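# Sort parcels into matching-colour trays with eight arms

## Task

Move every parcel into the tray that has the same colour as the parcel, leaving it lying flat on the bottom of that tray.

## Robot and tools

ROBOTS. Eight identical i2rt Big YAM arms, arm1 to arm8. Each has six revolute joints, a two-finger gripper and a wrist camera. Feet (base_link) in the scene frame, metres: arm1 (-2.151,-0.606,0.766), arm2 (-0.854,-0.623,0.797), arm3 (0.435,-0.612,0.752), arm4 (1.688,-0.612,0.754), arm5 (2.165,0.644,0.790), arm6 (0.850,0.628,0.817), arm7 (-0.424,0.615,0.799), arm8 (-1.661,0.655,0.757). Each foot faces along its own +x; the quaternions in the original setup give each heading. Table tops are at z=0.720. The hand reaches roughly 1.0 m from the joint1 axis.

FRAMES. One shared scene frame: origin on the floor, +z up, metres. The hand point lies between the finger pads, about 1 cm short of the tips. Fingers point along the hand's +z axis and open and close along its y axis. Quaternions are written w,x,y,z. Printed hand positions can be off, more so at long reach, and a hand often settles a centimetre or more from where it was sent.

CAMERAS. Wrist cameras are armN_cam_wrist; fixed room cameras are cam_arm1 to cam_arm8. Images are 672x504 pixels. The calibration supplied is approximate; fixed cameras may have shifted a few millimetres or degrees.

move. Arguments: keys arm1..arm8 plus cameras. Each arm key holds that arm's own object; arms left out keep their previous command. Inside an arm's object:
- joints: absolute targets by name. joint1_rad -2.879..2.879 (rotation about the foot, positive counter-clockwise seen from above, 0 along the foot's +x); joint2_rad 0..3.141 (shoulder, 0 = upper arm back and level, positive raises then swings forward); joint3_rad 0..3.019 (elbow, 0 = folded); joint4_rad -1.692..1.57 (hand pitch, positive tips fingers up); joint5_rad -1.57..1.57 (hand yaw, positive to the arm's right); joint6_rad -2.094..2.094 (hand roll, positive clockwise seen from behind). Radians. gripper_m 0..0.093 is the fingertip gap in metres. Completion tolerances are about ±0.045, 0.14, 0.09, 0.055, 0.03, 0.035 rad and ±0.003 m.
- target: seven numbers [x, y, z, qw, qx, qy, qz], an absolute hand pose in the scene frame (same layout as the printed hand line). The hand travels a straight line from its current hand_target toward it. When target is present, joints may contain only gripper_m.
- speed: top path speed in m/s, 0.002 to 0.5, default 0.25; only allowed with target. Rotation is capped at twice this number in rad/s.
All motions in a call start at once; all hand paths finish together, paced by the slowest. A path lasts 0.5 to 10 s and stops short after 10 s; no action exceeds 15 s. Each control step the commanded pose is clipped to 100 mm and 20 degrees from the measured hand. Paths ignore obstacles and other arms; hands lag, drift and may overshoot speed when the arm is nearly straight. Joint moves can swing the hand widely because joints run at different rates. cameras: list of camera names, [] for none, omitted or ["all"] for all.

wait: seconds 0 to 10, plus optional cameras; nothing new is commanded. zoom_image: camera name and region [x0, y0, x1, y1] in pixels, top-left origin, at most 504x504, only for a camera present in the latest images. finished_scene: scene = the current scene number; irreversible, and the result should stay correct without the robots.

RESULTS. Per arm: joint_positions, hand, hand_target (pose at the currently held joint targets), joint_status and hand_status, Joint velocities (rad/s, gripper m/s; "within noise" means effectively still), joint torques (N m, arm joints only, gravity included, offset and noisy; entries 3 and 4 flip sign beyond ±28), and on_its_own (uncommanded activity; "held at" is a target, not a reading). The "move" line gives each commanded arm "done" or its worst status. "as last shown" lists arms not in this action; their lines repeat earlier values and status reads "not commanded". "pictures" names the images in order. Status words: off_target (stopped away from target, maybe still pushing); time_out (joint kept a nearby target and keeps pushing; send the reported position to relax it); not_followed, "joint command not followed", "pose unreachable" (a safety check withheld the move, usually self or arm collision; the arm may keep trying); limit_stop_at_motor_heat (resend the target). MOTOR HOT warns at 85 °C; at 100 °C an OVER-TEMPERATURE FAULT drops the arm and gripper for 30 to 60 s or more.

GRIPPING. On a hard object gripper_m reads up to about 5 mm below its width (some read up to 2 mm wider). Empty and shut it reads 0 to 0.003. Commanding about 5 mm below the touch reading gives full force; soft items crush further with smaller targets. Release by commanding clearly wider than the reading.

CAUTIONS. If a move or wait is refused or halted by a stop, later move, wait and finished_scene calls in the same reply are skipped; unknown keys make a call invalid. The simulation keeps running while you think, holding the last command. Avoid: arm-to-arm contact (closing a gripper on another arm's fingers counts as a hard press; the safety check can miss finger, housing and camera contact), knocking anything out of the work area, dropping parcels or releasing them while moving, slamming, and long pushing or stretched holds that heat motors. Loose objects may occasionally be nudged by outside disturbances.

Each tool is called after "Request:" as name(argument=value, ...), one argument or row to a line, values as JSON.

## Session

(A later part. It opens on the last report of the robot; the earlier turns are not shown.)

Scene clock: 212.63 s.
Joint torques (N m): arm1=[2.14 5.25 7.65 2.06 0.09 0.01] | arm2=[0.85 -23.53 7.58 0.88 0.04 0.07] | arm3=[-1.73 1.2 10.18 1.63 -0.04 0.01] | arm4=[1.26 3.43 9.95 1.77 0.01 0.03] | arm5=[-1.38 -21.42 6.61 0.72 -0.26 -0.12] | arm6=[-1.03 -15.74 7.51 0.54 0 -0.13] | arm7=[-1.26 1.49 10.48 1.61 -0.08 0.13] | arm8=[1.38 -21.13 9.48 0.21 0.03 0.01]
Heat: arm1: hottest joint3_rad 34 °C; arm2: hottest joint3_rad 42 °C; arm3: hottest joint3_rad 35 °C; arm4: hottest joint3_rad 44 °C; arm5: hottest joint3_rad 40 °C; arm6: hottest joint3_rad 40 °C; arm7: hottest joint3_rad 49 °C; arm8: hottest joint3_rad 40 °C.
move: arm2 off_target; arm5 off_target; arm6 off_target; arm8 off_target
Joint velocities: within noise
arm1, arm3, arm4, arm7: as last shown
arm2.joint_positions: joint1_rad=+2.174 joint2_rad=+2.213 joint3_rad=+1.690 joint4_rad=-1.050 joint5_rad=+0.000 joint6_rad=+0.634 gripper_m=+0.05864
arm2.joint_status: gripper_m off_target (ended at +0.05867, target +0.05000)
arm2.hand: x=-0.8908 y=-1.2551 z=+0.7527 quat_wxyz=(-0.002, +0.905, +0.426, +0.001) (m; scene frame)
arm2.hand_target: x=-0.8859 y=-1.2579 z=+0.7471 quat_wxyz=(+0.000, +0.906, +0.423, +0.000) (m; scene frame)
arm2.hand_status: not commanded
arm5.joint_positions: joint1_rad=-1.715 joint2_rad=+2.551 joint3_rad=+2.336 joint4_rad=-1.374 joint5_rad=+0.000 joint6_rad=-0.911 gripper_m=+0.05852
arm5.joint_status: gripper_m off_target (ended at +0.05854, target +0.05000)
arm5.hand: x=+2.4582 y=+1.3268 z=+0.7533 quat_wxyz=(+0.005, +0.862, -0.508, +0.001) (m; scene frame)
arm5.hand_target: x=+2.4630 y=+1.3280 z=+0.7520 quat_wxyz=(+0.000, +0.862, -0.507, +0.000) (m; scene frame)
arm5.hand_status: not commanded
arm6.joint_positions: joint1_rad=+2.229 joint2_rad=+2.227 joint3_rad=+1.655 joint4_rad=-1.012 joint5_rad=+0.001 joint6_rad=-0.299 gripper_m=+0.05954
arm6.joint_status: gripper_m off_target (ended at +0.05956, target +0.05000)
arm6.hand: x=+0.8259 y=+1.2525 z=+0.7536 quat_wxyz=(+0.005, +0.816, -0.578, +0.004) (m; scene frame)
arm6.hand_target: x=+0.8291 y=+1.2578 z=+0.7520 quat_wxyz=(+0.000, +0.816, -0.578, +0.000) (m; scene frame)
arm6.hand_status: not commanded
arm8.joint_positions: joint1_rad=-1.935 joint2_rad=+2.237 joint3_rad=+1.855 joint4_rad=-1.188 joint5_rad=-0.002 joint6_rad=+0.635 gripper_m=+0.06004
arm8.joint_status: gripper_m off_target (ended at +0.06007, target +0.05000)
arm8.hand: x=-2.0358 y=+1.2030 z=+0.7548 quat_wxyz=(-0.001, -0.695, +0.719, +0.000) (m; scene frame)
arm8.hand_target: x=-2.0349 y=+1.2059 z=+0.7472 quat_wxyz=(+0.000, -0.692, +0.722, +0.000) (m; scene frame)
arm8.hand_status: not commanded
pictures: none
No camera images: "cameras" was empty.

Request:
move(
  arm8={"target":[-2.035,1.206,0.90,0,-0.692,0.722,0],"speed":0.2},
  arm5={"target":[2.463,1.328,0.90,0,-0.862,0.507,0],"speed":0.2},
  arm2={"target":[-0.886,-1.258,0.90,0,0.906,0.423,0],"speed":0.2},
  arm6={"target":[0.829,1.258,0.90,0,-0.816,0.578,0],"speed":0.2},
  cameras=[],
)

Request:
move(
  arm8={"target":[-1.897,1.002,1.12,0,-0.692,0.722,0],"speed":0.25},
  arm5={"target":[2.333,1.029,1.12,0,-0.862,0.507,0],"speed":0.25},
  arm2={"target":[-0.876,-1.043,1.12,0,0.906,0.423,0],"speed":0.25},
  arm6={"target":[0.835,1.048,1.12,0,-0.816,0.578,0],"speed":0.25},
  cameras=["cam_arm8","cam_arm5","cam_arm2","cam_arm6"],
)

Scene clock: 229.20 s.
Joint torques (N m): arm1=[2.49 5.66 7.69 2.06 0.09 0.04] | arm2=[0.85 -23.12 11.36 0.08 0.03 0.07] | arm3=[-1.79 1.2 10.13 1.58 -0.04 -0.01] | arm4=[1.26 3.43 9.96 1.77 0.01 0.03] | arm5=[-0.97 -21.3 10.39 -0.21 -0.19 -0.15] | arm6=[-1.03 -17.26 11.81 -0.25 0.01 -0.14] | arm7=[-1.14 1.61 10.44 1.55 -0.1 0.11] | arm8=[1.55 -21.3 14.57 -0.64 0.01 0.02]
Heat: arm1: hottest joint3_rad 34 °C; arm2: hottest joint3_rad 41 °C; arm3: hottest joint3_rad 35 °C; arm4: hottest joint3_rad 44 °C; arm5: hottest joint3_rad 40 °C; arm6: hottest joint3_rad 39 °C; arm7: hottest joint3_rad 49 °C; arm8: hottest joint3_rad 39 °C.
move: arm2 off_target; arm5 off_target; arm6 off_target; arm8 off_target
Joint velocities: within noise
arm1, arm3, arm4, arm7: as last shown
arm2.joint_positions: joint1_rad=+2.174 joint2_rad=+2.059 joint3_rad=+1.808 joint4_rad=-1.343 joint5_rad=+0.000 joint6_rad=+0.634 gripper_m=+0.05864
arm2.joint_status: not commanded
arm2.hand: x=-0.8903 y=-1.2456 z=+0.8888 quat_wxyz=(-0.011, +0.905, +0.426, +0.006) (m; scene frame)
arm2.hand_target: x=-0.8859 y=-1.2575 z=+0.9002 quat_wxyz=(+0.001, +0.906, +0.423, +0.000) (m; scene frame)
arm2.hand_status: off_target (0.017 m and 1.5 deg from the pose sent, 0.147 m and 0.4 deg at the start)
arm5.joint_positions: joint1_rad=-1.715 joint2_rad=+2.493 joint3_rad=+2.564 joint4_rad=-1.674 joint5_rad=-0.001 joint6_rad=-0.911 gripper_m=+0.05852
arm5.joint_status: not commanded
arm5.hand: x=+2.4555 y=+1.3213 z=+0.8821 quat_wxyz=(+0.012, +0.861, -0.508, +0.002) (m; scene frame)
arm5.hand_target: x=+2.4625 y=+1.3269 z=+0.8997 quat_wxyz=(-0.006, +0.862, -0.507, -0.001) (m; scene frame)
arm5.hand_status: off_target (0.020 m and 1.4 deg from the pose sent, 0.147 m and 0.6 deg at the start; a joint's target at an end of its range on 20 of 49 steps)
arm6.joint_positions: joint1_rad=+2.229 joint2_rad=+2.083 joint3_rad=+1.740 joint4_rad=-1.287 joint5_rad=+0.001 joint6_rad=-0.299 gripper_m=+0.05954
arm6.joint_status: not commanded
arm6.hand: x=+0.8264 y=+1.2397 z=+0.8709 quat_wxyz=(+0.023, +0.816, -0.577, +0.018) (m; scene frame)
arm6.hand_target: x=+0.8292 y=+1.2566 z=+0.9002 quat_wxyz=(+0.000, +0.816, -0.578, +0.000) (m; scene frame)
arm6.hand_status: off_target (0.034 m and 3.4 deg from the pose sent, 0.147 m and 0.7 deg at the start)
arm8.joint_positions: joint1_rad=-1.935 joint2_rad=+2.135 joint3_rad=+2.026 joint4_rad=-1.497 joint5_rad=-0.001 joint6_rad=+0.635 gripper_m=+0.06004
arm8.joint_status: not commanded
arm8.hand: x=-2.0295 y=+1.1942 z=+0.8839 quat_wxyz=(-0.004, -0.695, +0.719, -0.017) (m; scene frame)
arm8.hand_target: x=-2.0345 y=+1.2053 z=+0.9001 quat_wxyz=(+0.000, -0.692, +0.722, +0.000) (m; scene frame)
arm8.hand_status: off_target (0.021 m and 2.1 deg from the pose sent, 0.145 m and 0.5 deg at the start)
pictures: none
No camera images: "cameras" was empty.

Scene clock: 231.70 s.
Joint torques (N m): arm1=[2.08 5.6 7.66 1.92 0.13 0] | arm2=[0.73 -13.16 8.38 0.28 0.05 0.05] | arm3=[-1.79 1.26 10.15 1.63 -0.04 0] | arm4=[1.26 3.43 9.95 1.77 0.01 0.03] | arm5=[-1.08 -9.11 7.15 0.17 -0.25 -0.14] | arm6=[-0.79 -9.88 9.17 -0.17 0 -0.11] | arm7=[-1.08 1.61 10.45 1.59 -0.08 0.12] | arm8=[1.9 -9.93 9.65 -0.24 0.03 0]
Heat: arm1: hottest joint3_rad 34 °C; arm2: hottest joint3_rad 41 °C; arm3: hottest joint3_rad 35 °C; arm4: hottest joint3_rad 44 °C; arm5: hottest joint3_rad 40 °C; arm6: hottest joint3_rad 39 °C; arm7: hottest joint3_rad 49 °C; arm8: hottest joint3_rad 39 °C.
move: arm2 off_target; arm5 off_target; arm6 done; arm8 off_target
Joint velocities: within noise
arm1, arm3, arm4, arm7: as last shown
arm2.joint_positions: joint1_rad=+2.174 joint2_rad=+1.424 joint3_rad=+1.567 joint4_rad=-1.671 joint5_rad=+0.000 joint6_rad=+0.634 gripper_m=+0.05863
arm2.joint_status: not commanded
arm2.hand: x=-0.8787 y=-1.0447 z=+1.1205 quat_wxyz=(+0.018, +0.905, +0.425, -0.010) (m; scene frame)
arm2.hand_target: x=-0.8760 y=-1.0431 z=+1.1194 quat_wxyz=(+0.013, +0.906, +0.423, -0.007) (m; scene frame)
arm2.hand_status: off_target (0.003 m and 2.4 deg from the pose sent, 0.308 m and 1.5 deg at the start; a joint's target at an end of its range on 28 of 75 steps)
arm5.joint_positions: joint1_rad=-1.715 joint2_rad=+1.429 joint3_rad=+1.574 joint4_rad=-1.676 joint5_rad=-0.001 joint6_rad=-0.911 gripper_m=+0.05851
arm5.joint_status: not commanded
arm5.hand: x=+2.3307 y=+1.0309 z=+1.1177 quat_wxyz=(-0.023, +0.861, -0.507, -0.003) (m; scene frame)
arm5.hand_target: x=+2.3329 y=+1.0290 z=+1.1194 quat_wxyz=(-0.021, +0.862, -0.507, -0.003) (m; scene frame)
arm5.hand_status: off_target (0.004 m and 2.7 deg from the pose sent, 0.396 m and 1.4 deg at the start; a joint's target at an end of its range on 29 of 75 steps)
arm6.joint_positions: joint1_rad=+2.229 joint2_rad=+1.454 joint3_rad=+1.518 joint4_rad=-1.650 joint5_rad=+0.001 joint6_rad=-0.299 gripper_m=+0.05954
arm6.joint_status: not commanded
arm6.hand: x=+0.8341 y=+1.0505 z=+1.1102 quat_wxyz=(+0.006, +0.816, -0.578, +0.005) (m; scene frame)
arm6.hand_target: x=+0.8350 y=+1.0480 z=+1.1200 quat_wxyz=(+0.000, +0.816, -0.578, +0.000) (m; scene frame)
arm6.hand_status: done (0.010 m and 0.9 deg from the pose sent, 0.314 m and 3.4 deg at the start)
arm8.joint_positions: joint1_rad=-1.935 joint2_rad=+1.373 joint3_rad=+1.621 joint4_rad=-1.672 joint5_rad=-0.001 joint6_rad=+0.635 gripper_m=+0.06003
arm8.joint_status: not commanded
arm8.hand: x=-1.8982 y=+1.0025 z=+1.1227 quat_wxyz=(+0.011, -0.693, +0.717, +0.072) (m; scene frame)
arm8.hand_target: x=-1.8970 y=+1.0020 z=+1.1194 quat_wxyz=(+0.011, -0.691, +0.720, +0.064) (m; scene frame)
arm8.hand_status: off_target (0.003 m and 8.3 deg from the pose sent, 0.332 m and 2.1 deg at the start; a joint's target at an end of its range on 39 of 75 steps)
pictures: cam_arm2, cam_arm5, cam_arm6, cam_arm8

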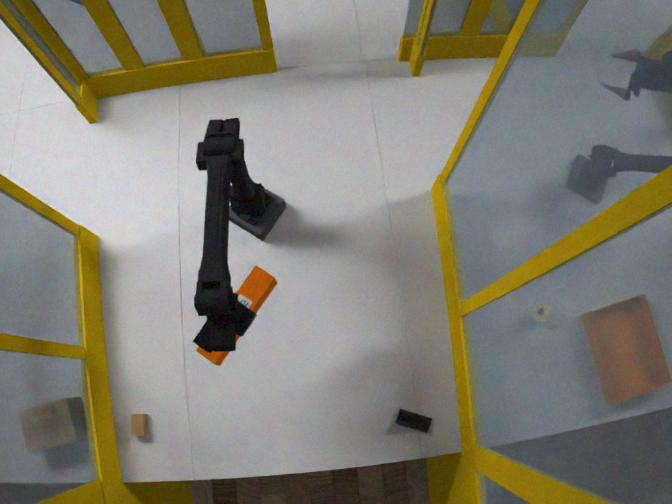

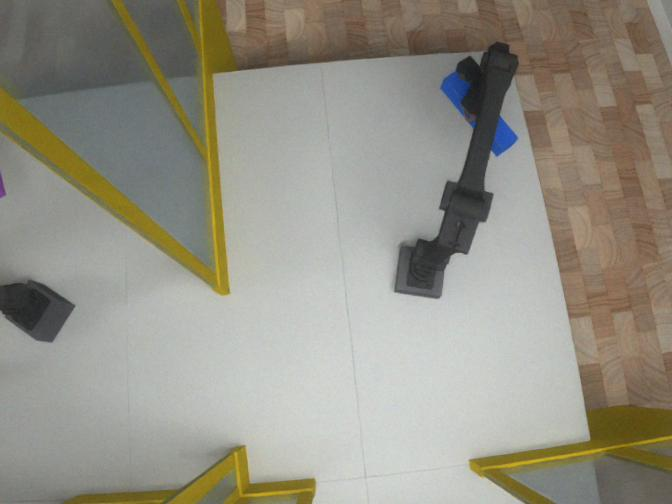

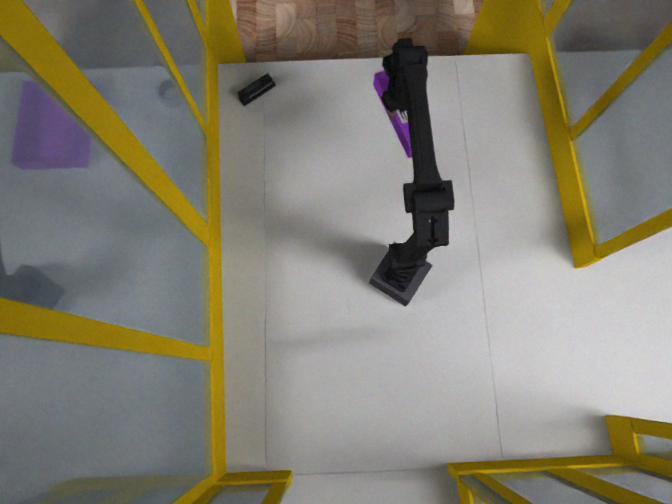

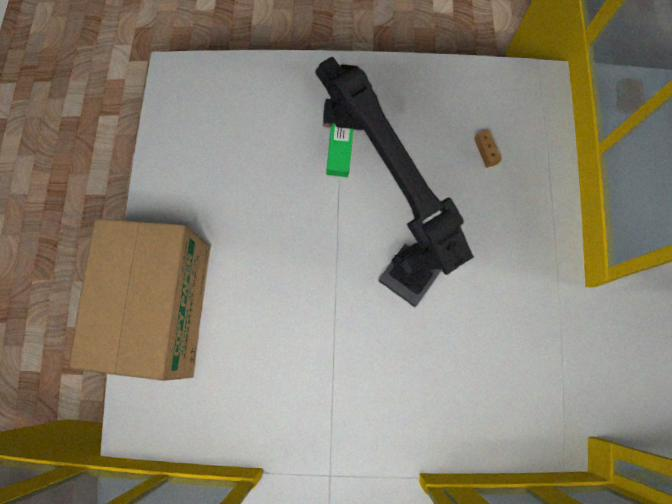

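Request:
move(
  arm8={"joints":{"joint1_rad":0.396,"joint6_rad":1.4}},
  arm5={"joints":{"joint1_rad":1.588}},
  arm2={"joints":{"joint1_rad":-2.063,"joint6_rad":0.419}},
  arm6={"joints":{"joint1_rad":-1.354,"joint6_rad":-0.087}},
  cameras=["cam_arm1","cam_arm4","cam_arm3","cam_arm7"],
)

Scene clock: 259.97 s.
Joint torques (N m): arm1=[2.08 5.54 7.66 2.07 0.11 0.02] | arm2=[0.09 -14.68 8.38 0.23 0.01 -0.17] | arm3=[-1.67 1.26 10.17 1.61 -0.04 0] | arm4=[1.26 3.43 9.95 1.77 0.01 0.03] | arm5=[-0.56 -10.4 7.17 -0.1 -0.17 -0.15] | arm6=[-0.91 -10.81 9.17 -0.17 -0.02 -0.02] | arm7=[-1.08 1.55 10.47 1.58 -0.09 0.12] | arm8=[1.96 -11.93 9.73 -0.35 0.02 0.01]
Heat: arm1: hottest joint3_rad 34 °C; arm2: hottest joint3_rad 40 °C; arm3: hottest joint3_rad 35 °C; arm4: hottest joint3_rad 44 °C; arm5: hottest joint3_rad 40 °C; arm6: hottest joint3_rad 37 °C; arm7: hottest joint3_rad 49 °C; arm8: hottest joint3_rad 39 °C.
move: arm2 done; arm5 done; arm6 done; arm8 done
Joint velocities: within noise
arm1, arm3, arm4, arm7: as last shown
arm2.joint_positions: joint1_rad=-2.061 joint2_rad=+1.439 joint3_rad=+1.567 joint4_rad=-1.670 joint5_rad=+0.000 joint6_rad=+0.430 gripper_m=+0.05868
arm2.joint_status: all done
arm2.hand: x=-0.4656 y=-0.4506 z=+1.1152 quat_wxyz=(-0.013, -0.005, -1.000, -0.006) (m; scene frame)
arm2.hand_target: x=-0.4697 y=-0.4532 z=+1.1200 quat_wxyz=(-0.014, -0.001, -1.000, -0.007) (m; scene frame)
arm2.hand_status: not commanded
arm5.joint_positions: joint1_rad=+1.586 joint2_rad=+1.448 joint3_rad=+1.574 joint4_rad=-1.676 joint5_rad=-0.002 joint6_rad=-0.911 gripper_m=+0.05841
arm5.joint_status: all done
arm5.hand: x=+2.0597 y=+0.2282 z=+1.1041 quat_wxyz=(+0.003, +0.437, +0.899, -0.006) (m; scene frame)
arm5.hand_target: x=+2.0612 y=+0.2324 z=+1.1135 quat_wxyz=(+0.004, +0.433, +0.901, -0.013) (m; scene frame)
arm5.hand_status: not commanded
arm6.joint_positions: joint1_rad=-1.350 joint2_rad=+1.465 joint3_rad=+1.518 joint4_rad=-1.651 joint5_rad=+0.002 joint6_rad=-0.094 gripper_m=+0.05962
arm6.joint_status: all done
arm6.hand: x=+0.6859 y=+0.2373 z=+1.1056 quat_wxyz=(+0.008, -0.805, -0.593, -0.011) (m; scene frame)
arm6.hand_target: x=+0.6861 y=+0.2418 z=+1.1199 quat_wxyz=(+0.000, -0.809, -0.588, +0.000) (m; scene frame)
arm6.hand_status: not commanded
arm8.joint_positions: joint1_rad=+0.394 joint2_rad=+1.398 joint3_rad=+1.621 joint4_rad=-1.672 joint5_rad=+0.000 joint6_rad=+1.392 gripper_m=+0.06009
arm8.joint_status: all done
arm8.hand: x=-1.7510 y=+0.2394 z=+1.1135 quat_wxyz=(-0.060, -0.998, +0.016, +0.012) (m; scene frame)
arm8.hand_target: x=-1.7491 y=+0.2459 z=+1.1200 quat_wxyz=(-0.064, -0.998, +0.020, +0.013) (m; scene frame)
arm8.hand_status: not commanded
pictures: cam_arm1, cam_arm3, cam_arm4, cam_arm7

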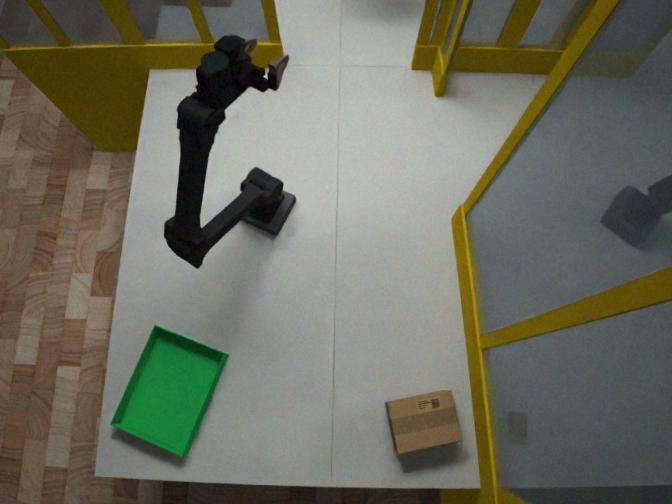

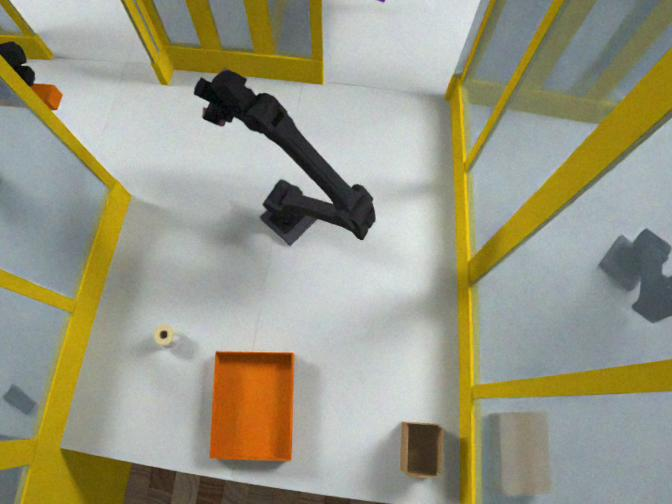

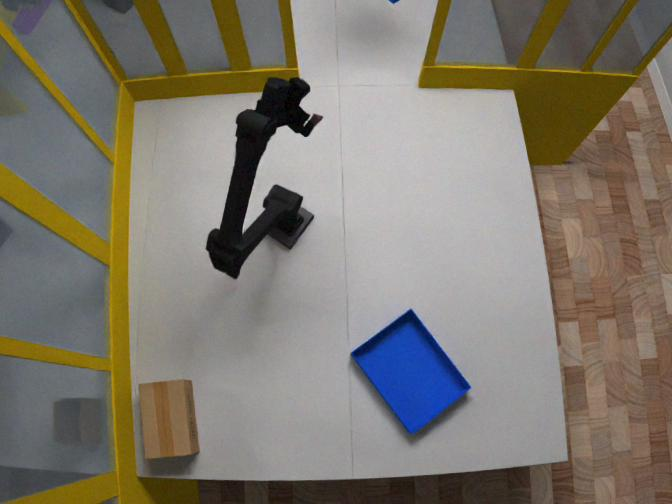

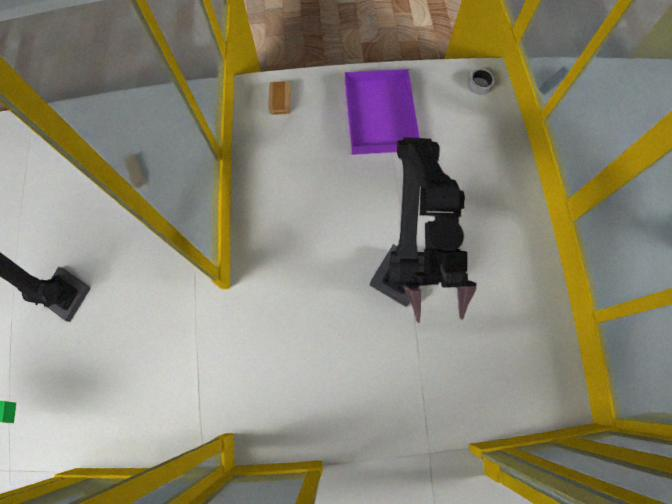

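Request:
move(
  arm8={"target":[-1.80,0.0,0.91,0,0.793,0.609,0],"speed":0.35},
  arm5={"target":[2.0,0.01,0.91,0,0.793,0.609,0],"speed":0.35},
  arm2={"target":[-0.20,-0.34,0.91,0,0,1,0],"speed":0.35},
  arm6={"target":[0.59,0.03,0.91,0,0.809,0.588,0],"speed":0.35},
  cameras=[],
)

Request:
move(
  arm8={"target":[-1.80,-0.003,0.80,0,0.793,0.609,0],"speed":0.2},
  arm5={"target":[2.0,0.007,0.80,0,0.793,0.609,0],"speed":0.2},
  arm2={"target":[-0.197,-0.34,0.80,0,0,1,0],"speed":0.2},
  arm6={"target":[0.59,0.027,0.80,0,0.809,0.588,0],"speed":0.2},
  cameras=["cam_arm1","cam_arm4","cam_arm3","cam_arm2"],
)

Scene clock: 275.30 s.
Joint torques (N m): arm1=[1.9 5.66 7.53 1.95 0.07 0.01] | arm2=[-0.62 -26.11 12.18 0.14 0.07 -0.19] | arm3=[-1.85 1.32 10.17 1.59 -0.04 0] | arm4=[1.26 3.49 9.95 1.76 0.01 0.03] | arm5=[-1.38 -18.02 10.06 0.09 -0.05 0.04] | arm6=[-1.32 -15.74 12.49 0.13 -0.03 -0.11] | arm7=[-1.03 1.61 10.44 1.58 -0.09 0.12] | arm8=[2.08 -20.31 14.87 -0.58 -0.03 -0.11]
Heat: arm1: hottest joint3_rad 34 °C; arm2: hottest joint3_rad 41 °C; arm3: hottest joint3_rad 35 °C; arm4: hottest joint3_rad 44 °C; arm5: hottest joint3_rad 40 °C; arm6: hottest joint3_rad 38 °C; arm7: hottest joint3_rad 50 °C; arm8: hottest joint3_rad 40 °C.
move: arm2 off_target; arm5 off_target; arm6 off_target; arm8 off_target
Joint velocities: within noise
arm1, arm3, arm4, arm7: as last shown
arm2.joint_positions: joint1_rad=-2.064 joint2_rad=+2.307 joint3_rad=+2.266 joint4_rad=-1.553 joint5_rad=+0.000 joint6_rad=+0.423 gripper_m=+0.05868
arm2.joint_status: not commanded
arm2.hand: x=-0.2119 y=-0.3389 z=+0.9015 quat_wxyz=(+0.011, -0.003, -1.000, +0.004) (m; scene frame)
arm2.hand_target: x=-0.2006 y=-0.3402 z=+0.9102 quat_wxyz=(-0.001, +0.000, -1.000, +0.000) (m; scene frame)
arm2.hand_status: off_target (0.015 m and 1.4 deg from the pose sent, 0.353 m and 1.7 deg at the start)
arm5.joint_positions: joint1_rad=+1.586 joint2_rad=+2.106 joint3_rad=+1.917 joint4_rad=-1.421 joint5_rad=+0.000 joint6_rad=-0.002 gripper_m=+0.05845
arm5.joint_status: not commanded
arm5.hand: x=+2.0086 y=+0.0237 z=+0.8903 quat_wxyz=(-0.013, +0.788, +0.616, +0.019) (m; scene frame)
arm5.hand_target: x=+2.0002 y=+0.0110 z=+0.9102 quat_wxyz=(+0.000, +0.793, +0.609, +0.000) (m; scene frame)
arm5.hand_status: off_target (0.025 m and 2.8 deg from the pose sent, 0.298 m and 53.1 deg at the start)
arm6.joint_positions: joint1_rad=-1.354 joint2_rad=+2.111 joint3_rad=+1.856 joint4_rad=-1.363 joint5_rad=+0.002 joint6_rad=-0.094 gripper_m=+0.05962
arm6.joint_status: not commanded
arm6.hand: x=+0.6028 y=+0.0459 z=+0.8955 quat_wxyz=(+0.013, -0.807, -0.591, -0.020) (m; scene frame)
arm6.hand_target: x=+0.5903 y=+0.0311 z=+0.9105 quat_wxyz=(+0.000, -0.809, -0.588, +0.000) (m; scene frame)
arm6.hand_status: off_target (0.025 m and 2.7 deg from the pose sent, 0.301 m and 1.7 deg at the start)
arm8.joint_positions: joint1_rad=+0.394 joint2_rad=+2.138 joint3_rad=+2.072 joint4_rad=-1.531 joint5_rad=-0.001 joint6_rad=+0.061 gripper_m=+0.06011
arm8.joint_status: not commanded
arm8.hand: x=-1.7994 y=+0.0130 z=+0.9006 quat_wxyz=(+0.008, -0.797, -0.604, -0.010) (m; scene frame)
arm8.hand_target: x=-1.7999 y=+0.0007 z=+0.9100 quat_wxyz=(+0.000, -0.793, -0.609, +0.000) (m; scene frame)
arm8.hand_status: off_target (0.016 m and 1.6 deg from the pose sent, 0.318 m and 77.2 deg at the start)
pictures: none
No camera images: "cameras" was empty.

Scene clock: 276.67 s.
Joint torques (N m): arm1=[2.55 5.6 7.64 1.88 0.1 0.02] | arm2=[-0.21 -27.93 8.84 0.87 0.07 -0.19] | arm3=[-1.67 1.26 10.18 1.62 -0.05 0] | arm4=[1.32 3.43 9.95 1.77 0.01 0.03] | arm5=[-1.14 -19.14 7.2 0.66 -0.01 0.03] | arm6=[-1.2 -17.03 8.54 0.51 -0.03 -0.09] | arm7=[-1.2 1.55 10.44 1.57 -0.09 0.11] | arm8=[1.96 -22.65 10.25 0.23 -0.02 -0.1]
Heat: arm1: hottest joint3_rad 34 °C; arm2: hottest joint3_rad 40 °C; arm3: hottest joint3_rad 35 °C; arm4: hottest joint3_rad 44 °C; arm5: hottest joint3_rad 40 °C; arm6: hottest joint3_rad 38 °C; arm7: hottest joint3_rad 50 °C; arm8: hottest joint3_rad 40 °C.
move: arm2 done; arm5 off_target; arm6 off_target; arm8 done
Joint velocities: within noise
arm1, arm3, arm4, arm7: as last shown
arm2.joint_positions: joint1_rad=-2.065 joint2_rad=+2.385 joint3_rad=+2.135 joint4_rad=-1.340 joint5_rad=+0.000 joint6_rad=+0.421 gripper_m=+0.05868
arm2.joint_status: not commanded
arm2.hand: x=-0.2051 y=-0.3372 z=+0.7981 quat_wxyz=(+0.009, -0.003, -1.000, +0.004) (m; scene frame)
arm2.hand_target: x=-0.1970 y=-0.3401 z=+0.8002 quat_wxyz=(+0.000, +0.000, -1.000, +0.000) (m; scene frame)
arm2.hand_status: done (0.009 m and 1.1 deg from the pose sent, 0.102 m and 1.4 deg at the start)
arm5.joint_positions: joint1_rad=+1.586 joint2_rad=+2.217 joint3_rad=+1.820 joint4_rad=-1.210 joint5_rad=+0.000 joint6_rad=-0.001 gripper_m=+0.05845
arm5.joint_status: not commanded
arm5.hand: x=+2.0069 y=+0.0162 z=+0.7846 quat_wxyz=(-0.012, +0.788, +0.615, +0.018) (m; scene frame)
arm5.hand_target: x=+2.0000 y=+0.0073 z=+0.8002 quat_wxyz=(+0.000, +0.793, +0.609, +0.000) (m; scene frame)
arm5.hand_status: off_target (0.019 m and 2.6 deg from the pose sent, 0.092 m and 2.8 deg at the start)
arm6.joint_positions: joint1_rad=-1.354 joint2_rad=+2.235 joint3_rad=+1.787 joint4_rad=-1.153 joint5_rad=+0.002 joint6_rad=-0.094 gripper_m=+0.05962
arm6.joint_status: not commanded
arm6.hand: x=+0.5977 y=+0.0340 z=+0.7929 quat_wxyz=(+0.008, -0.807, -0.591, -0.012) (m; scene frame)
arm6.hand_target: x=+0.5900 y=+0.0272 z=+0.8002 quat_wxyz=(+0.000, -0.809, -0.588, +0.000) (m; scene frame)
arm6.hand_status: off_target (0.013 m and 1.7 deg from the pose sent, 0.098 m and 2.8 deg at the start)
arm8.joint_positions: joint1_rad=+0.394 joint2_rad=+2.218 joint3_rad=+1.941 joint4_rad=-1.310 joint5_rad=-0.001 joint6_rad=+0.061 gripper_m=+0.06011
arm8.joint_status: not commanded
arm8.hand: x=-1.8016 y=+0.0024 z=+0.7994 quat_wxyz=(+0.004, -0.797, -0.604, -0.006) (m; scene frame)
arm8.hand_target: x=-1.8001 y=-0.0030 z=+0.8000 quat_wxyz=(+0.000, -0.793, -0.609, +0.000) (m; scene frame)
arm8.hand_status: done (0.006 m and 1.1 deg from the pose sent, 0.102 m and 1.6 deg at the start)
pictures: cam_arm1, cam_arm2, cam_arm3, cam_arm4

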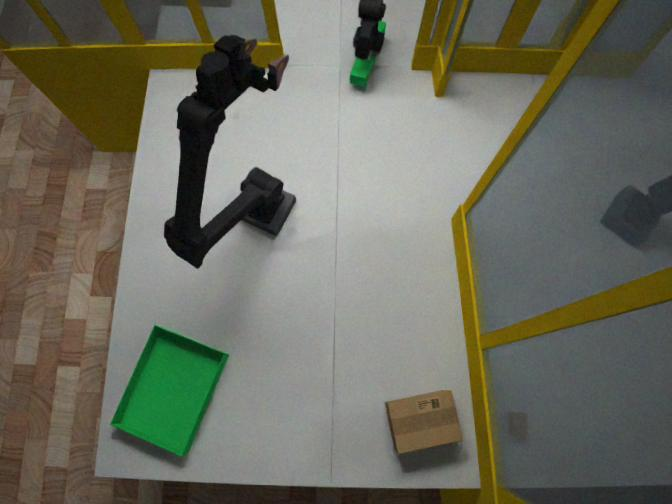

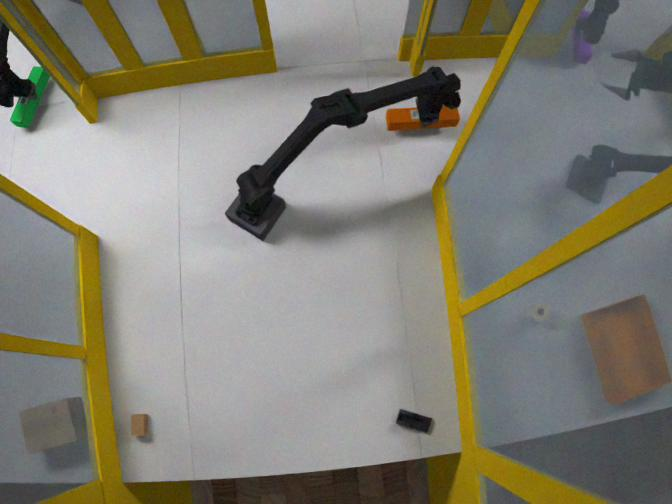

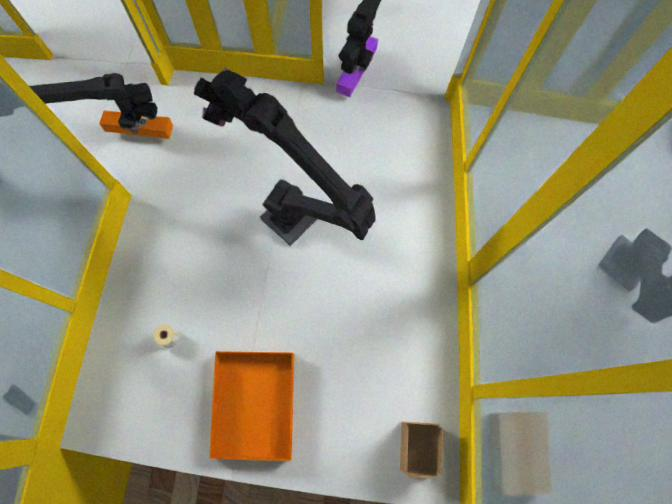

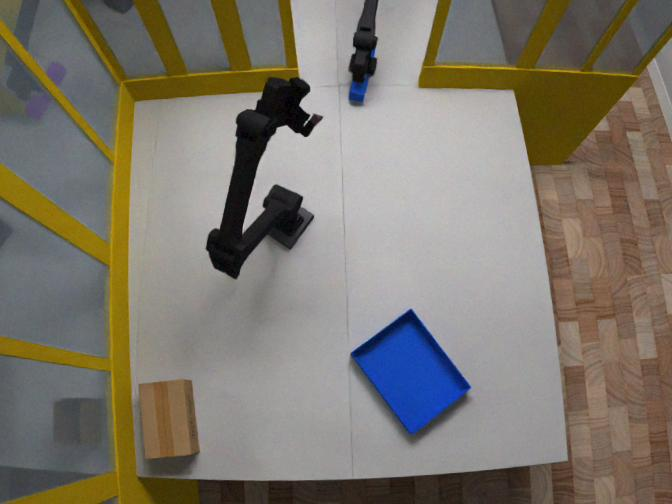

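Request:
move(
  arm8={"target":[-1.80,-0.003,0.751,0,0.793,0.609,0],"speed":0.08},
  arm5={"target":[2.0,0.007,0.758,0,0.793,0.609,0],"speed":0.08},
  arm2={"target":[-0.197,-0.34,0.749,0,0,1,0],"speed":0.08},
  arm6={"target":[0.59,0.027,0.753,0,0.809,0.588,0],"speed":0.08},
  cameras=[],
)

Scene clock: 284.10 s.
Joint torques (N m): arm1=[2.08 5.48 7.61 1.96 0.11 0.01] | arm2=[-0.38 -26.46 8.31 0.92 0.06 -0.19] | arm3=[-1.67 1.26 10.15 1.59 -0.05 0] | arm4=[1.26 3.43 9.95 1.77 0.01 0.03] | arm5=[-1.61 -18.96 6.24 0.76 -0.06 0.04] | arm6=[-1.2 -16.67 7.64 0.58 -0.03 -0.09] | arm7=[-1.26 1.61 10.45 1.61 -0.09 0.13] | arm8=[2.26 -21.36 9.28 0.27 -0.02 -0.11]
Heat: arm1: hottest joint3_rad 34 °C; arm2: hottest joint3_rad 40 °C; arm3: hottest joint3_rad 35 °C; arm4: hottest joint3_rad 44 °C; arm5: hottest joint3_rad 40 °C; arm6: hottest joint3_rad 37 °C; arm7: hottest joint3_rad 50 °C; arm8: hottest joint3_rad 39 °C.
move: arm2 done; arm5 done; arm6 done; arm8 off_target
Joint velocities: within noise
arm1.joint_positions: joint1_rad=+1.457 joint2_rad=+0.456 joint3_rad=+1.438 joint4_rad=-1.139 joint5_rad=+0.063 joint6_rad=-0.074 gripper_m=+0.09397
arm1.joint_status: not commanded
arm1.hand: x=-2.0585 y=-0.4623 z=+1.4023 quat_wxyz=(-0.586, +0.386, -0.658, -0.275) (m; scene frame)
arm1.hand_target: x=-2.0630 y=-0.4658 z=+1.4102 quat_wxyz=(-0.591, +0.386, -0.650, -0.282) (m; scene frame)
arm1.hand_status: not commanded
arm2.joint_positions: joint1_rad=-2.065 joint2_rad=+2.425 joint3_rad=+2.099 joint4_rad=-1.247 joint5_rad=+0.000 joint6_rad=+0.421 gripper_m=+0.05868
arm2.joint_status: not commanded
arm2.hand: x=-0.2013 y=-0.3355 z=+0.7572 quat_wxyz=(+0.001, -0.003, -1.000, +0.000) (m; scene frame)
arm2.hand_target: x=-0.1973 y=-0.3401 z=+0.7490 quat_wxyz=(+0.000, +0.000, -1.000, +0.000) (m; scene frame)
arm2.hand_status: done (0.010 m and 0.3 deg from the pose sent, 0.050 m and 1.2 deg at the start)
arm3.joint_positions: joint1_rad=+0.206 joint2_rad=+0.566 joint3_rad=+1.355 joint4_rad=-1.309 joint5_rad=+0.226 joint6_rad=-0.408 gripper_m=+0.09396
arm3.joint_status: not commanded
arm3.hand: x=+0.2477 y=-0.4935 z=+1.2930 quat_wxyz=(-0.289, +0.860, -0.053, -0.417) (m; scene frame)
arm3.hand_target: x=+0.2517 y=-0.4919 z=+1.3063 quat_wxyz=(-0.297, +0.852, -0.061, -0.427) (m; scene frame)
arm3.hand_status: not commanded
arm4.joint_positions: joint1_rad=+0.133 joint2_rad=+0.526 joint3_rad=+1.372 joint4_rad=-1.530 joint5_rad=+0.175 joint6_rad=+0.279 gripper_m=+0.09396
arm4.joint_status: not commanded
arm4.hand: x=+1.8000 y=-0.4702 z=+1.2625 quat_wxyz=(-0.375, +0.319, -0.846, -0.206) (m; scene frame)
arm4.hand_target: x=+1.7969 y=-0.4710 z=+1.2716 quat_wxyz=(-0.381, +0.323, -0.839, -0.216) (m; scene frame)
arm4.hand_status: not commanded
arm5.joint_positions: joint1_rad=+1.586 joint2_rad=+2.250 joint3_rad=+1.795 joint4_rad=-1.130 joint5_rad=+0.000 joint6_rad=+0.000 gripper_m=+0.05845
arm5.joint_status: not commanded
arm5.hand: x=+2.0058 y=+0.0117 z=+0.7549 quat_wxyz=(-0.005, +0.788, +0.615, +0.009) (m; scene frame)
arm5.hand_target: x=+1.9999 y=+0.0071 z=+0.7580 quat_wxyz=(+0.000, +0.793, +0.609, +0.000) (m; scene frame)
arm5.hand_status: done (0.008 m and 1.5 deg from the pose sent, 0.029 m and 2.6 deg at the start)
arm6.joint_positions: joint1_rad=-1.354 joint2_rad=+2.285 joint3_rad=+1.769 joint4_rad=-1.067 joint5_rad=+0.002 joint6_rad=-0.094 gripper_m=+0.05962
arm6.joint_status: not commanded
arm6.hand: x=+0.5959 y=+0.0298 z=+0.7551 quat_wxyz=(+0.004, -0.807, -0.591, -0.005) (m; scene frame)
arm6.hand_target: x=+0.5900 y=+0.0272 z=+0.7530 quat_wxyz=(+0.000, -0.809, -0.588, +0.000) (m; scene frame)
arm6.hand_status: done (0.007 m and 0.8 deg from the pose sent, 0.041 m and 1.7 deg at the start)
arm7.joint_positions: joint1_rad=-1.041 joint2_rad=+0.535 joint3_rad=+1.368 joint4_rad=-1.177 joint5_rad=-0.073 joint6_rad=-0.126 gripper_m=+0.09396
arm7.joint_status: not commanded
arm7.hand: x=-0.4352 y=+0.3945 z=+1.3803 quat_wxyz=(-0.379, -0.558, -0.598, +0.433) (m; scene frame)
arm7.hand_target: x=-0.4368 y=+0.3987 z=+1.3917 quat_wxyz=(-0.383, -0.556, -0.590, +0.443) (m; scene frame)
arm7.hand_status: not commanded
arm8.joint_positions: joint1_rad=+0.394 joint2_rad=+2.251 joint3_rad=+1.896 joint4_rad=-1.212 joint5_rad=-0.001 joint6_rad=+0.061 gripper_m=+0.06011
arm8.joint_status: not commanded
arm8.hand: x=-1.8025 y=-0.0016 z=+0.7615 quat_wxyz=(-0.002, -0.797, -0.604, +0.001) (m; scene frame)
arm8.hand_target: x=-1.8001 y=-0.0028 z=+0.7511 quat_wxyz=(+0.000, -0.793, -0.609, +0.000) (m; scene frame)
arm8.hand_status: off_target (0.011 m and 0.7 deg from the pose sent, 0.049 m and 1.1 deg at the start)
pictures: none
No camera images: "cameras" was empty.

Request:
move(
  arm8={"joints":{"gripper_m":0.09}},
  arm5={"joints":{"gripper_m":0.09}},
  arm2={"joints":{"gripper_m":0.09}},
  arm6={"joints":{"gripper_m":0.09}},
  cameras=[],
)

Request:
move(
  arm8={"target":[-1.80,0.0,0.91,0,0.793,0.609,0],"speed":0.3},
  arm5={"target":[2.003,0.01,0.91,0,0.788,0.615,0],"speed":0.3},
  arm2={"target":[-0.20,-0.336,0.91,0,0,1,0],"speed":0.3},
  arm6={"target":[0.593,0.03,0.91,0,0.808,0.590,0],"speed":0.3},
  cameras=["cam_arm1","cam_arm3","cam_arm4"],
)

Request:
move(
  arm8={"target":[-1.744,0.264,1.12,0,0.793,0.609,0],"speed":0.35},
  arm5={"target":[2.063,0.257,1.12,0,0.793,0.609,0],"speed":0.35},
  arm2={"target":[-0.49,-0.46,1.12,0,0,1,0],"speed":0.35},
  arm6={"target":[0.694,0.26,1.12,0,0.809,0.588,0],"speed":0.35},
  arm1={"target":[-1.94,-0.24,1.10,0,-0.609,0.793,0],"speed":0.35},
  arm4={"target":[1.88,-0.24,1.10,0,-0.609,0.793,0],"speed":0.35},
  arm3={"target":[0.05,-0.44,1.10,0,1,0,0],"speed":0.35},
  cameras=["cam_arm3"],
)

Scene clock: 312.03 s.
Joint torques (N m): arm1=[2.2 5.42 7.58 1.94 0.11 0.02] | arm2=[-0.38 -26.75 8.21 0.92 0.06 -0.19] | arm3=[-1.79 1.26 10.15 1.62 -0.05 0.01] | arm4=[1.26 3.43 9.95 1.77 0.01 0.03] | arm5=[-1.61 -18.61 6.34 0.77 -0.08 0.01] | arm6=[-1.14 -16.56 7.69 0.55 -0.03 -0.08] | arm7=[-1.2 1.67 10.5 1.63 -0.1 0.13] | arm8=[2.32 -21.07 9.39 0.27 -0.03 -0.1]
Heat: arm1: hottest joint3_rad 34 °C; arm2: hottest joint3_rad 40 °C; arm3: hottest joint3_rad 35 °C; arm4: hottest joint3_rad 44 °C; arm5: hottest joint2_rad 38 °C; arm6: hottest joint3_rad 36 °C; arm7: hottest joint3_rad 50 °C; arm8: hottest joint2_rad 38 °C.
move: arm2 done; arm5 done; arm6 done; arm8 done
Joint velocities: within noise
arm1, arm3, arm4, arm7: as last shown
arm2.joint_positions: joint1_rad=-2.065 joint2_rad=+2.425 joint3_rad=+2.099 joint4_rad=-1.247 joint5_rad=+0.000 joint6_rad=+0.421 gripper_m=+0.08983
arm2.joint_status: all done
arm2.hand: x=-0.2013 y=-0.3355 z=+0.7572 quat_wxyz=(+0.001, -0.003, -1.000, +0.000) (m; scene frame)
arm2.hand_target: x=-0.1973 y=-0.3400 z=+0.7490 quat_wxyz=(+0.000, +0.000, -1.000, +0.000) (m; scene frame)
arm2.hand_status: not commanded
arm5.joint_positions: joint1_rad=+1.586 joint2_rad=+2.250 joint3_rad=+1.795 joint4_rad=-1.130 joint5_rad=+0.000 joint6_rad=+0.000 gripper_m=+0.08980
arm5.joint_status: all done
arm5.hand: x=+2.0058 y=+0.0117 z=+0.7549 quat_wxyz=(-0.005, +0.788, +0.615, +0.009) (m; scene frame)
arm5.hand_target: x=+2.0000 y=+0.0071 z=+0.7580 quat_wxyz=(+0.000, +0.793, +0.609, +0.000) (m; scene frame)
arm5.hand_status: not commanded
arm6.joint_positions: joint1_rad=-1.354 joint2_rad=+2.285 joint3_rad=+1.769 joint4_rad=-1.067 joint5_rad=+0.001 joint6_rad=-0.094 gripper_m=+0.08980
arm6.joint_status: all done
arm6.hand: x=+0.5960 y=+0.0297 z=+0.7551 quat_wxyz=(+0.004, -0.807, -0.591, -0.005) (m; scene frame)
arm6.hand_target: x=+0.5900 y=+0.0272 z=+0.7530 quat_wxyz=(+0.000, -0.809, -0.588, +0.000) (m; scene frame)
arm6.hand_status: not commanded
arm8.joint_positions: joint1_rad=+0.394 joint2_rad=+2.251 joint3_rad=+1.896 joint4_rad=-1.212 joint5_rad=-0.001 joint6_rad=+0.061 gripper_m=+0.08985
arm8.joint_status: all done
arm8.hand: x=-1.8025 y=-0.0016 z=+0.7615 quat_wxyz=(-0.002, -0.797, -0.604, +0.001) (m; scene frame)
arm8.hand_target: x=-1.8001 y=-0.0028 z=+0.7511 quat_wxyz=(+0.000, -0.793, -0.609, +0.000) (m; scene frame)
arm8.hand_status: not commanded
pictures: none
No camera images: "cameras" was empty.

Scene clock: 313.73 s.
Joint torques (N m): arm1=[2.02 5.71 7.72 1.94 0.09 0.01] | arm2=[0.21 -25.58 11.79 0.16 0.06 -0.12] | arm3=[-1.73 1.26 10.15 1.61 -0.04 0.01] | arm4=[1.26 3.49 9.95 1.76 0.01 0.03] | arm5=[-0.97 -18.26 9.37 -0.09 -0.06 -0.08] | arm6=[-0.91 -16.91 11.84 -0.23 -0.02 -0.11] | arm7=[-1.08 1.49 10.45 1.63 -0.08 0.12] | arm8=[2.2 -20.13 14.37 -0.55 -0.02 -0.09]
Heat: arm1: hottest joint3_rad 34 °C; arm2: hottest joint3_rad 40 °C; arm3: hottest joint3_rad 35 °C; arm4: hottest joint3_rad 44 °C; arm5: hottest joint3_rad 39 °C; arm6: hottest joint3_rad 36 °C; arm7: hottest joint3_rad 50 °C; arm8: hottest joint2_rad 38 °C.
move: arm2 done; arm5 off_target; arm6 off_target; arm8 off_target
Joint velocities: within noise
arm1, arm3, arm4, arm7: as last shown
arm2.joint_positions: joint1_rad=-2.065 joint2_rad=+2.309 joint3_rad=+2.286 joint4_rad=-1.560 joint5_rad=+0.000 joint6_rad=+0.421 gripper_m=+0.08992
arm2.joint_status: not commanded
arm2.hand: x=-0.2082 y=-0.3388 z=+0.9077 quat_wxyz=(+0.006, -0.003, -1.000, +0.002) (m; scene frame)
arm2.hand_target: x=-0.2004 y=-0.3361 z=+0.9100 quat_wxyz=(-0.001, +0.000, -1.000, +0.000) (m; scene frame)
arm2.hand_status: done (0.009 m and 0.8 deg from the pose sent, 0.153 m and 0.3 deg at the start; pose on its path clipped on 4 of 51 steps)
arm5.joint_positions: joint1_rad=+1.586 joint2_rad=+2.099 joint3_rad=+1.926 joint4_rad=-1.416 joint5_rad=+0.000 joint6_rad=+0.000 gripper_m=+0.08988
arm5.joint_status: not commanded
arm5.hand: x=+2.0074 y=+0.0195 z=+0.8977 quat_wxyz=(-0.007, +0.788, +0.615, +0.010) (m; scene frame)
arm5.hand_target: x=+2.0031 y=+0.0106 z=+0.9099 quat_wxyz=(+0.000, +0.788, +0.615, +0.000) (m; scene frame)
arm5.hand_status: off_target (0.016 m and 1.4 deg from the pose sent, 0.155 m and 1.2 deg at the start; pose on its path clipped on 3 of 51 steps)
arm6.joint_positions: joint1_rad=-1.354 joint2_rad=+2.123 joint3_rad=+1.859 joint4_rad=-1.351 joint5_rad=+0.001 joint6_rad=-0.094 gripper_m=+0.08988
arm6.joint_status: not commanded
arm6.hand: x=+0.6015 y=+0.0427 z=+0.8891 quat_wxyz=(+0.012, -0.807, -0.591, -0.019) (m; scene frame)
arm6.hand_target: x=+0.5934 y=+0.0310 z=+0.9101 quat_wxyz=(+0.000, -0.808, -0.590, +0.000) (m; scene frame)
arm6.hand_status: off_target (0.026 m and 2.5 deg from the pose sent, 0.155 m and 0.7 deg at the start; pose on its path clipped on 6 of 51 steps)
arm8.joint_positions: joint1_rad=+0.394 joint2_rad=+2.133 joint3_rad=+2.078 joint4_rad=-1.532 joint5_rad=-0.001 joint6_rad=+0.061 gripper_m=+0.08993
arm8.joint_status: not commanded
arm8.hand: x=-1.7997 y=+0.0115 z=+0.9058 quat_wxyz=(+0.004, -0.797, -0.605, -0.006) (m; scene frame)
arm8.hand_target: x=-1.7999 y=+0.0005 z=+0.9099 quat_wxyz=(+0.000, -0.793, -0.609, +0.000) (m; scene frame)
arm8.hand_status: off_target (0.012 m and 1.1 deg from the pose sent, 0.149 m and 0.7 deg at the start; pose on its path clipped on 6 of 51 steps)
pictures: cam_arm1, cam_arm3, cam_arm4

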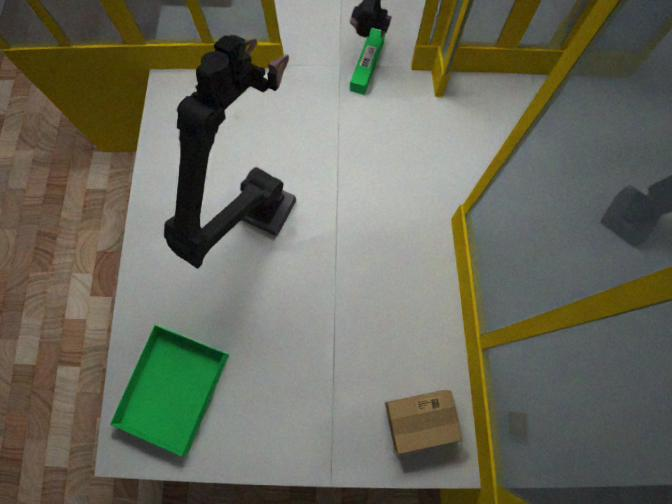

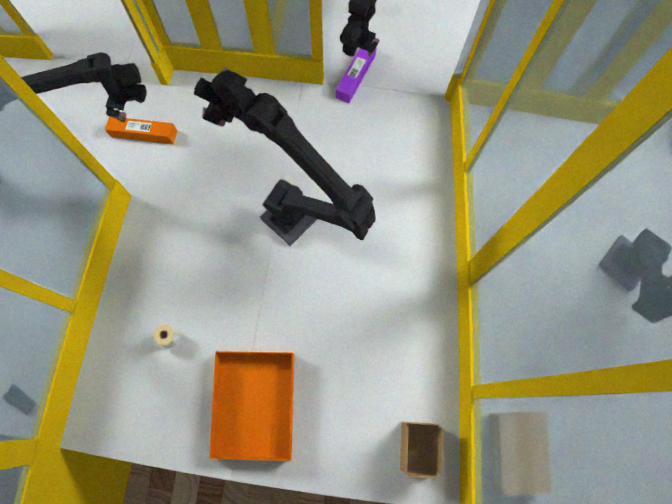

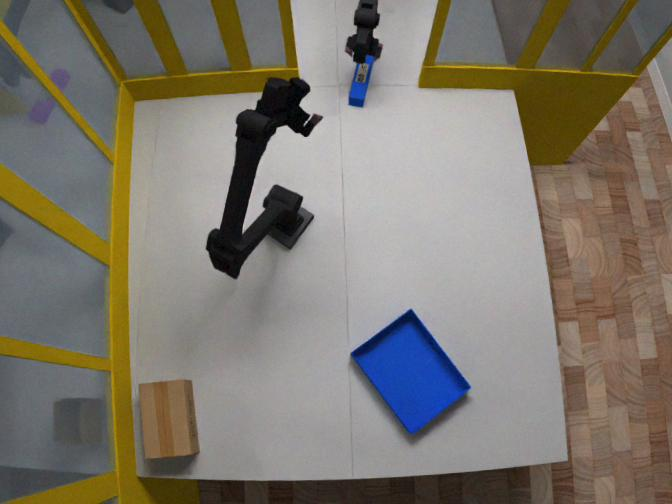

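Scene clock: 316.73 s.
Joint torques (N m): arm1=[2.08 -10.34 12.55 -0.09 0.15 -0.07] | arm2=[0.85 -11.99 8.24 0.29 0.07 -0.04] | arm3=[-1.85 -12.69 14.3 -0.23 -0.31 -0.22] | arm4=[1.32 -8.23 14.71 -0.14 -0.01 -0.08] | arm5=[-1.85 -8.47 7.17 -0.1 -0.08 0.03] | arm6=[-0.62 -9.23 8.62 -0.14 -0.03 -0.02] | arm7=[-1.2 1.55 10.44 1.65 -0.09 0.12] | arm8=[2.14 -9.41 9.43 -0.21 -0.03 -0.09]
Heat: arm1: hottest joint3_rad 35 °C; arm2: hottest joint3_rad 40 °C; arm3: hottest joint3_rad 35 °C; arm4: hottest joint3_rad 45 °C; arm5: hottest joint3_rad 39 °C; arm6: hottest joint3_rad 37 °C; arm7: hottest joint3_rad 50 °C; arm8: hottest joint2_rad 38 °C.
move: arm1 off_target; arm2 off_target; arm3 off_target; arm4 off_target; arm5 off_target; arm6 done; arm8 off_target
Joint velocities: within noise
arm1.joint_positions: joint1_rad=+1.450 joint2_rad=+1.411 joint3_rad=+1.535 joint4_rad=-1.673 joint5_rad=-0.011 joint6_rad=-0.262 gripper_m=+0.09397
arm1.joint_status: not commanded
arm1.hand: x=-1.9398 y=-0.2489 z=+1.0795 quat_wxyz=(-0.006, +0.601, -0.799, -0.004) (m; scene frame)
arm1.hand_target: x=-1.9404 y=-0.2408 z=+1.0991 quat_wxyz=(-0.025, +0.609, -0.793, -0.010) (m; scene frame)
arm1.hand_status: off_target (0.022 m and 1.4 deg from the pose sent, 0.393 m and 81.7 deg at the start; a joint's target at an end of its range on 30 of 90 steps)
arm2.joint_positions: joint1_rad=-2.065 joint2_rad=+1.368 joint3_rad=+1.512 joint4_rad=-1.671 joint5_rad=+0.000 joint6_rad=+0.421 gripper_m=+0.08992
arm2.joint_status: not commanded
arm2.hand: x=-0.4871 y=-0.4620 z=+1.1217 quat_wxyz=(-0.020, -0.003, -1.000, -0.009) (m; scene frame)
arm2.hand_target: x=-0.4900 y=-0.4600 z=+1.1195 quat_wxyz=(-0.013, +0.000, -1.000, -0.006) (m; scene frame)
arm2.hand_status: off_target (0.004 m and 2.5 deg from the pose sent, 0.373 m and 0.8 deg at the start; a joint's target at an end of its range on 29 of 90 steps)
arm3.joint_positions: joint1_rad=+0.197 joint2_rad=+1.396 joint3_rad=+1.545 joint4_rad=-1.672 joint5_rad=-0.003 joint6_rad=-0.410 gripper_m=+0.09396
arm3.joint_status: not commanded
arm3.hand: x=+0.0558 y=-0.4482 z=+1.0766 quat_wxyz=(-0.011, +1.000, -0.001, -0.020) (m; scene frame)
arm3.hand_target: x=+0.0510 y=-0.4405 z=+1.0990 quat_wxyz=(-0.019, +0.999, +0.000, -0.041) (m; scene frame)
arm3.hand_status: off_target (0.025 m and 2.6 deg from the pose sent, 0.281 m and 61.3 deg at the start; a joint's target at an end of its range on 35 of 90 steps)
arm4.joint_positions: joint1_rad=+0.136 joint2_rad=+1.371 joint3_rad=+1.541 joint4_rad=-1.684 joint5_rad=+0.004 joint6_rad=-0.199 gripper_m=+0.09396
arm4.joint_status: not commanded
arm4.hand: x=+1.8801 y=-0.2513 z=+1.0824 quat_wxyz=(-0.019, +0.600, -0.800, -0.010) (m; scene frame)
arm4.hand_target: x=+1.8797 y=-0.2407 z=+1.0991 quat_wxyz=(-0.034, +0.608, -0.793, -0.016) (m; scene frame)
arm4.hand_status: off_target (0.021 m and 2.8 deg from the pose sent, 0.293 m and 60.2 deg at the start; a joint's target at an end of its range on 35 of 90 steps)
arm5.joint_positions: joint1_rad=+1.586 joint2_rad=+1.362 joint3_rad=+1.520 joint4_rad=-1.675 joint5_rad=+0.000 joint6_rad=+0.000 gripper_m=+0.08988
arm5.joint_status: not commanded
arm5.hand: x=+2.0657 y=+0.2540 z=+1.1172 quat_wxyz=(+0.015, +0.788, +0.615, -0.018) (m; scene frame)
arm5.hand_target: x=+2.0630 y=+0.2571 z=+1.1194 quat_wxyz=(+0.013, +0.793, +0.609, -0.017) (m; scene frame)
arm5.hand_status: off_target (0.005 m and 2.8 deg from the pose sent, 0.330 m and 1.7 deg at the start; a joint's target at an end of its range on 30 of 90 steps)
arm6.joint_positions: joint1_rad=-1.354 joint2_rad=+1.403 joint3_rad=+1.472 joint4_rad=-1.649 joint5_rad=+0.001 joint6_rad=-0.094 gripper_m=+0.08988
arm6.joint_status: not commanded
arm6.hand: x=+0.6921 y=+0.2564 z=+1.1130 quat_wxyz=(+0.003, -0.807, -0.591, -0.003) (m; scene frame)
arm6.hand_target: x=+0.6940 y=+0.2600 z=+1.1199 quat_wxyz=(+0.000, -0.809, -0.588, +0.000) (m; scene frame)
arm6.hand_status: done (0.008 m and 0.6 deg from the pose sent, 0.330 m and 2.5 deg at the start)
arm7: as last shown
arm8.joint_positions: joint1_rad=+0.394 joint2_rad=+1.328 joint3_rad=+1.574 joint4_rad=-1.672 joint5_rad=-0.001 joint6_rad=+0.061 gripper_m=+0.08993
arm8.joint_status: not commanded
arm8.hand: x=-1.7459 y=+0.2619 z=+1.1221 quat_wxyz=(-0.048, -0.794, -0.603, +0.055) (m; scene frame)
arm8.hand_target: x=-1.7441 y=+0.2640 z=+1.1194 quat_wxyz=(-0.043, -0.792, -0.608, +0.050) (m; scene frame)
arm8.hand_status: off_target (0.003 m and 8.4 deg from the pose sent, 0.336 m and 1.1 deg at the start; a joint's target at an end of its range on 42 of 90 steps)
pictures: cam_arm3

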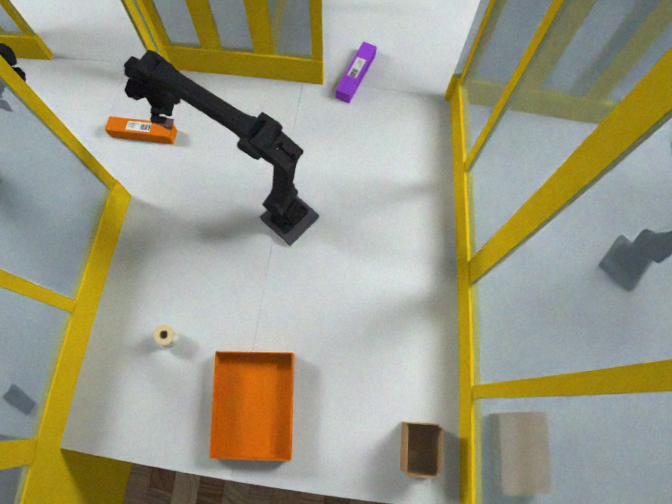

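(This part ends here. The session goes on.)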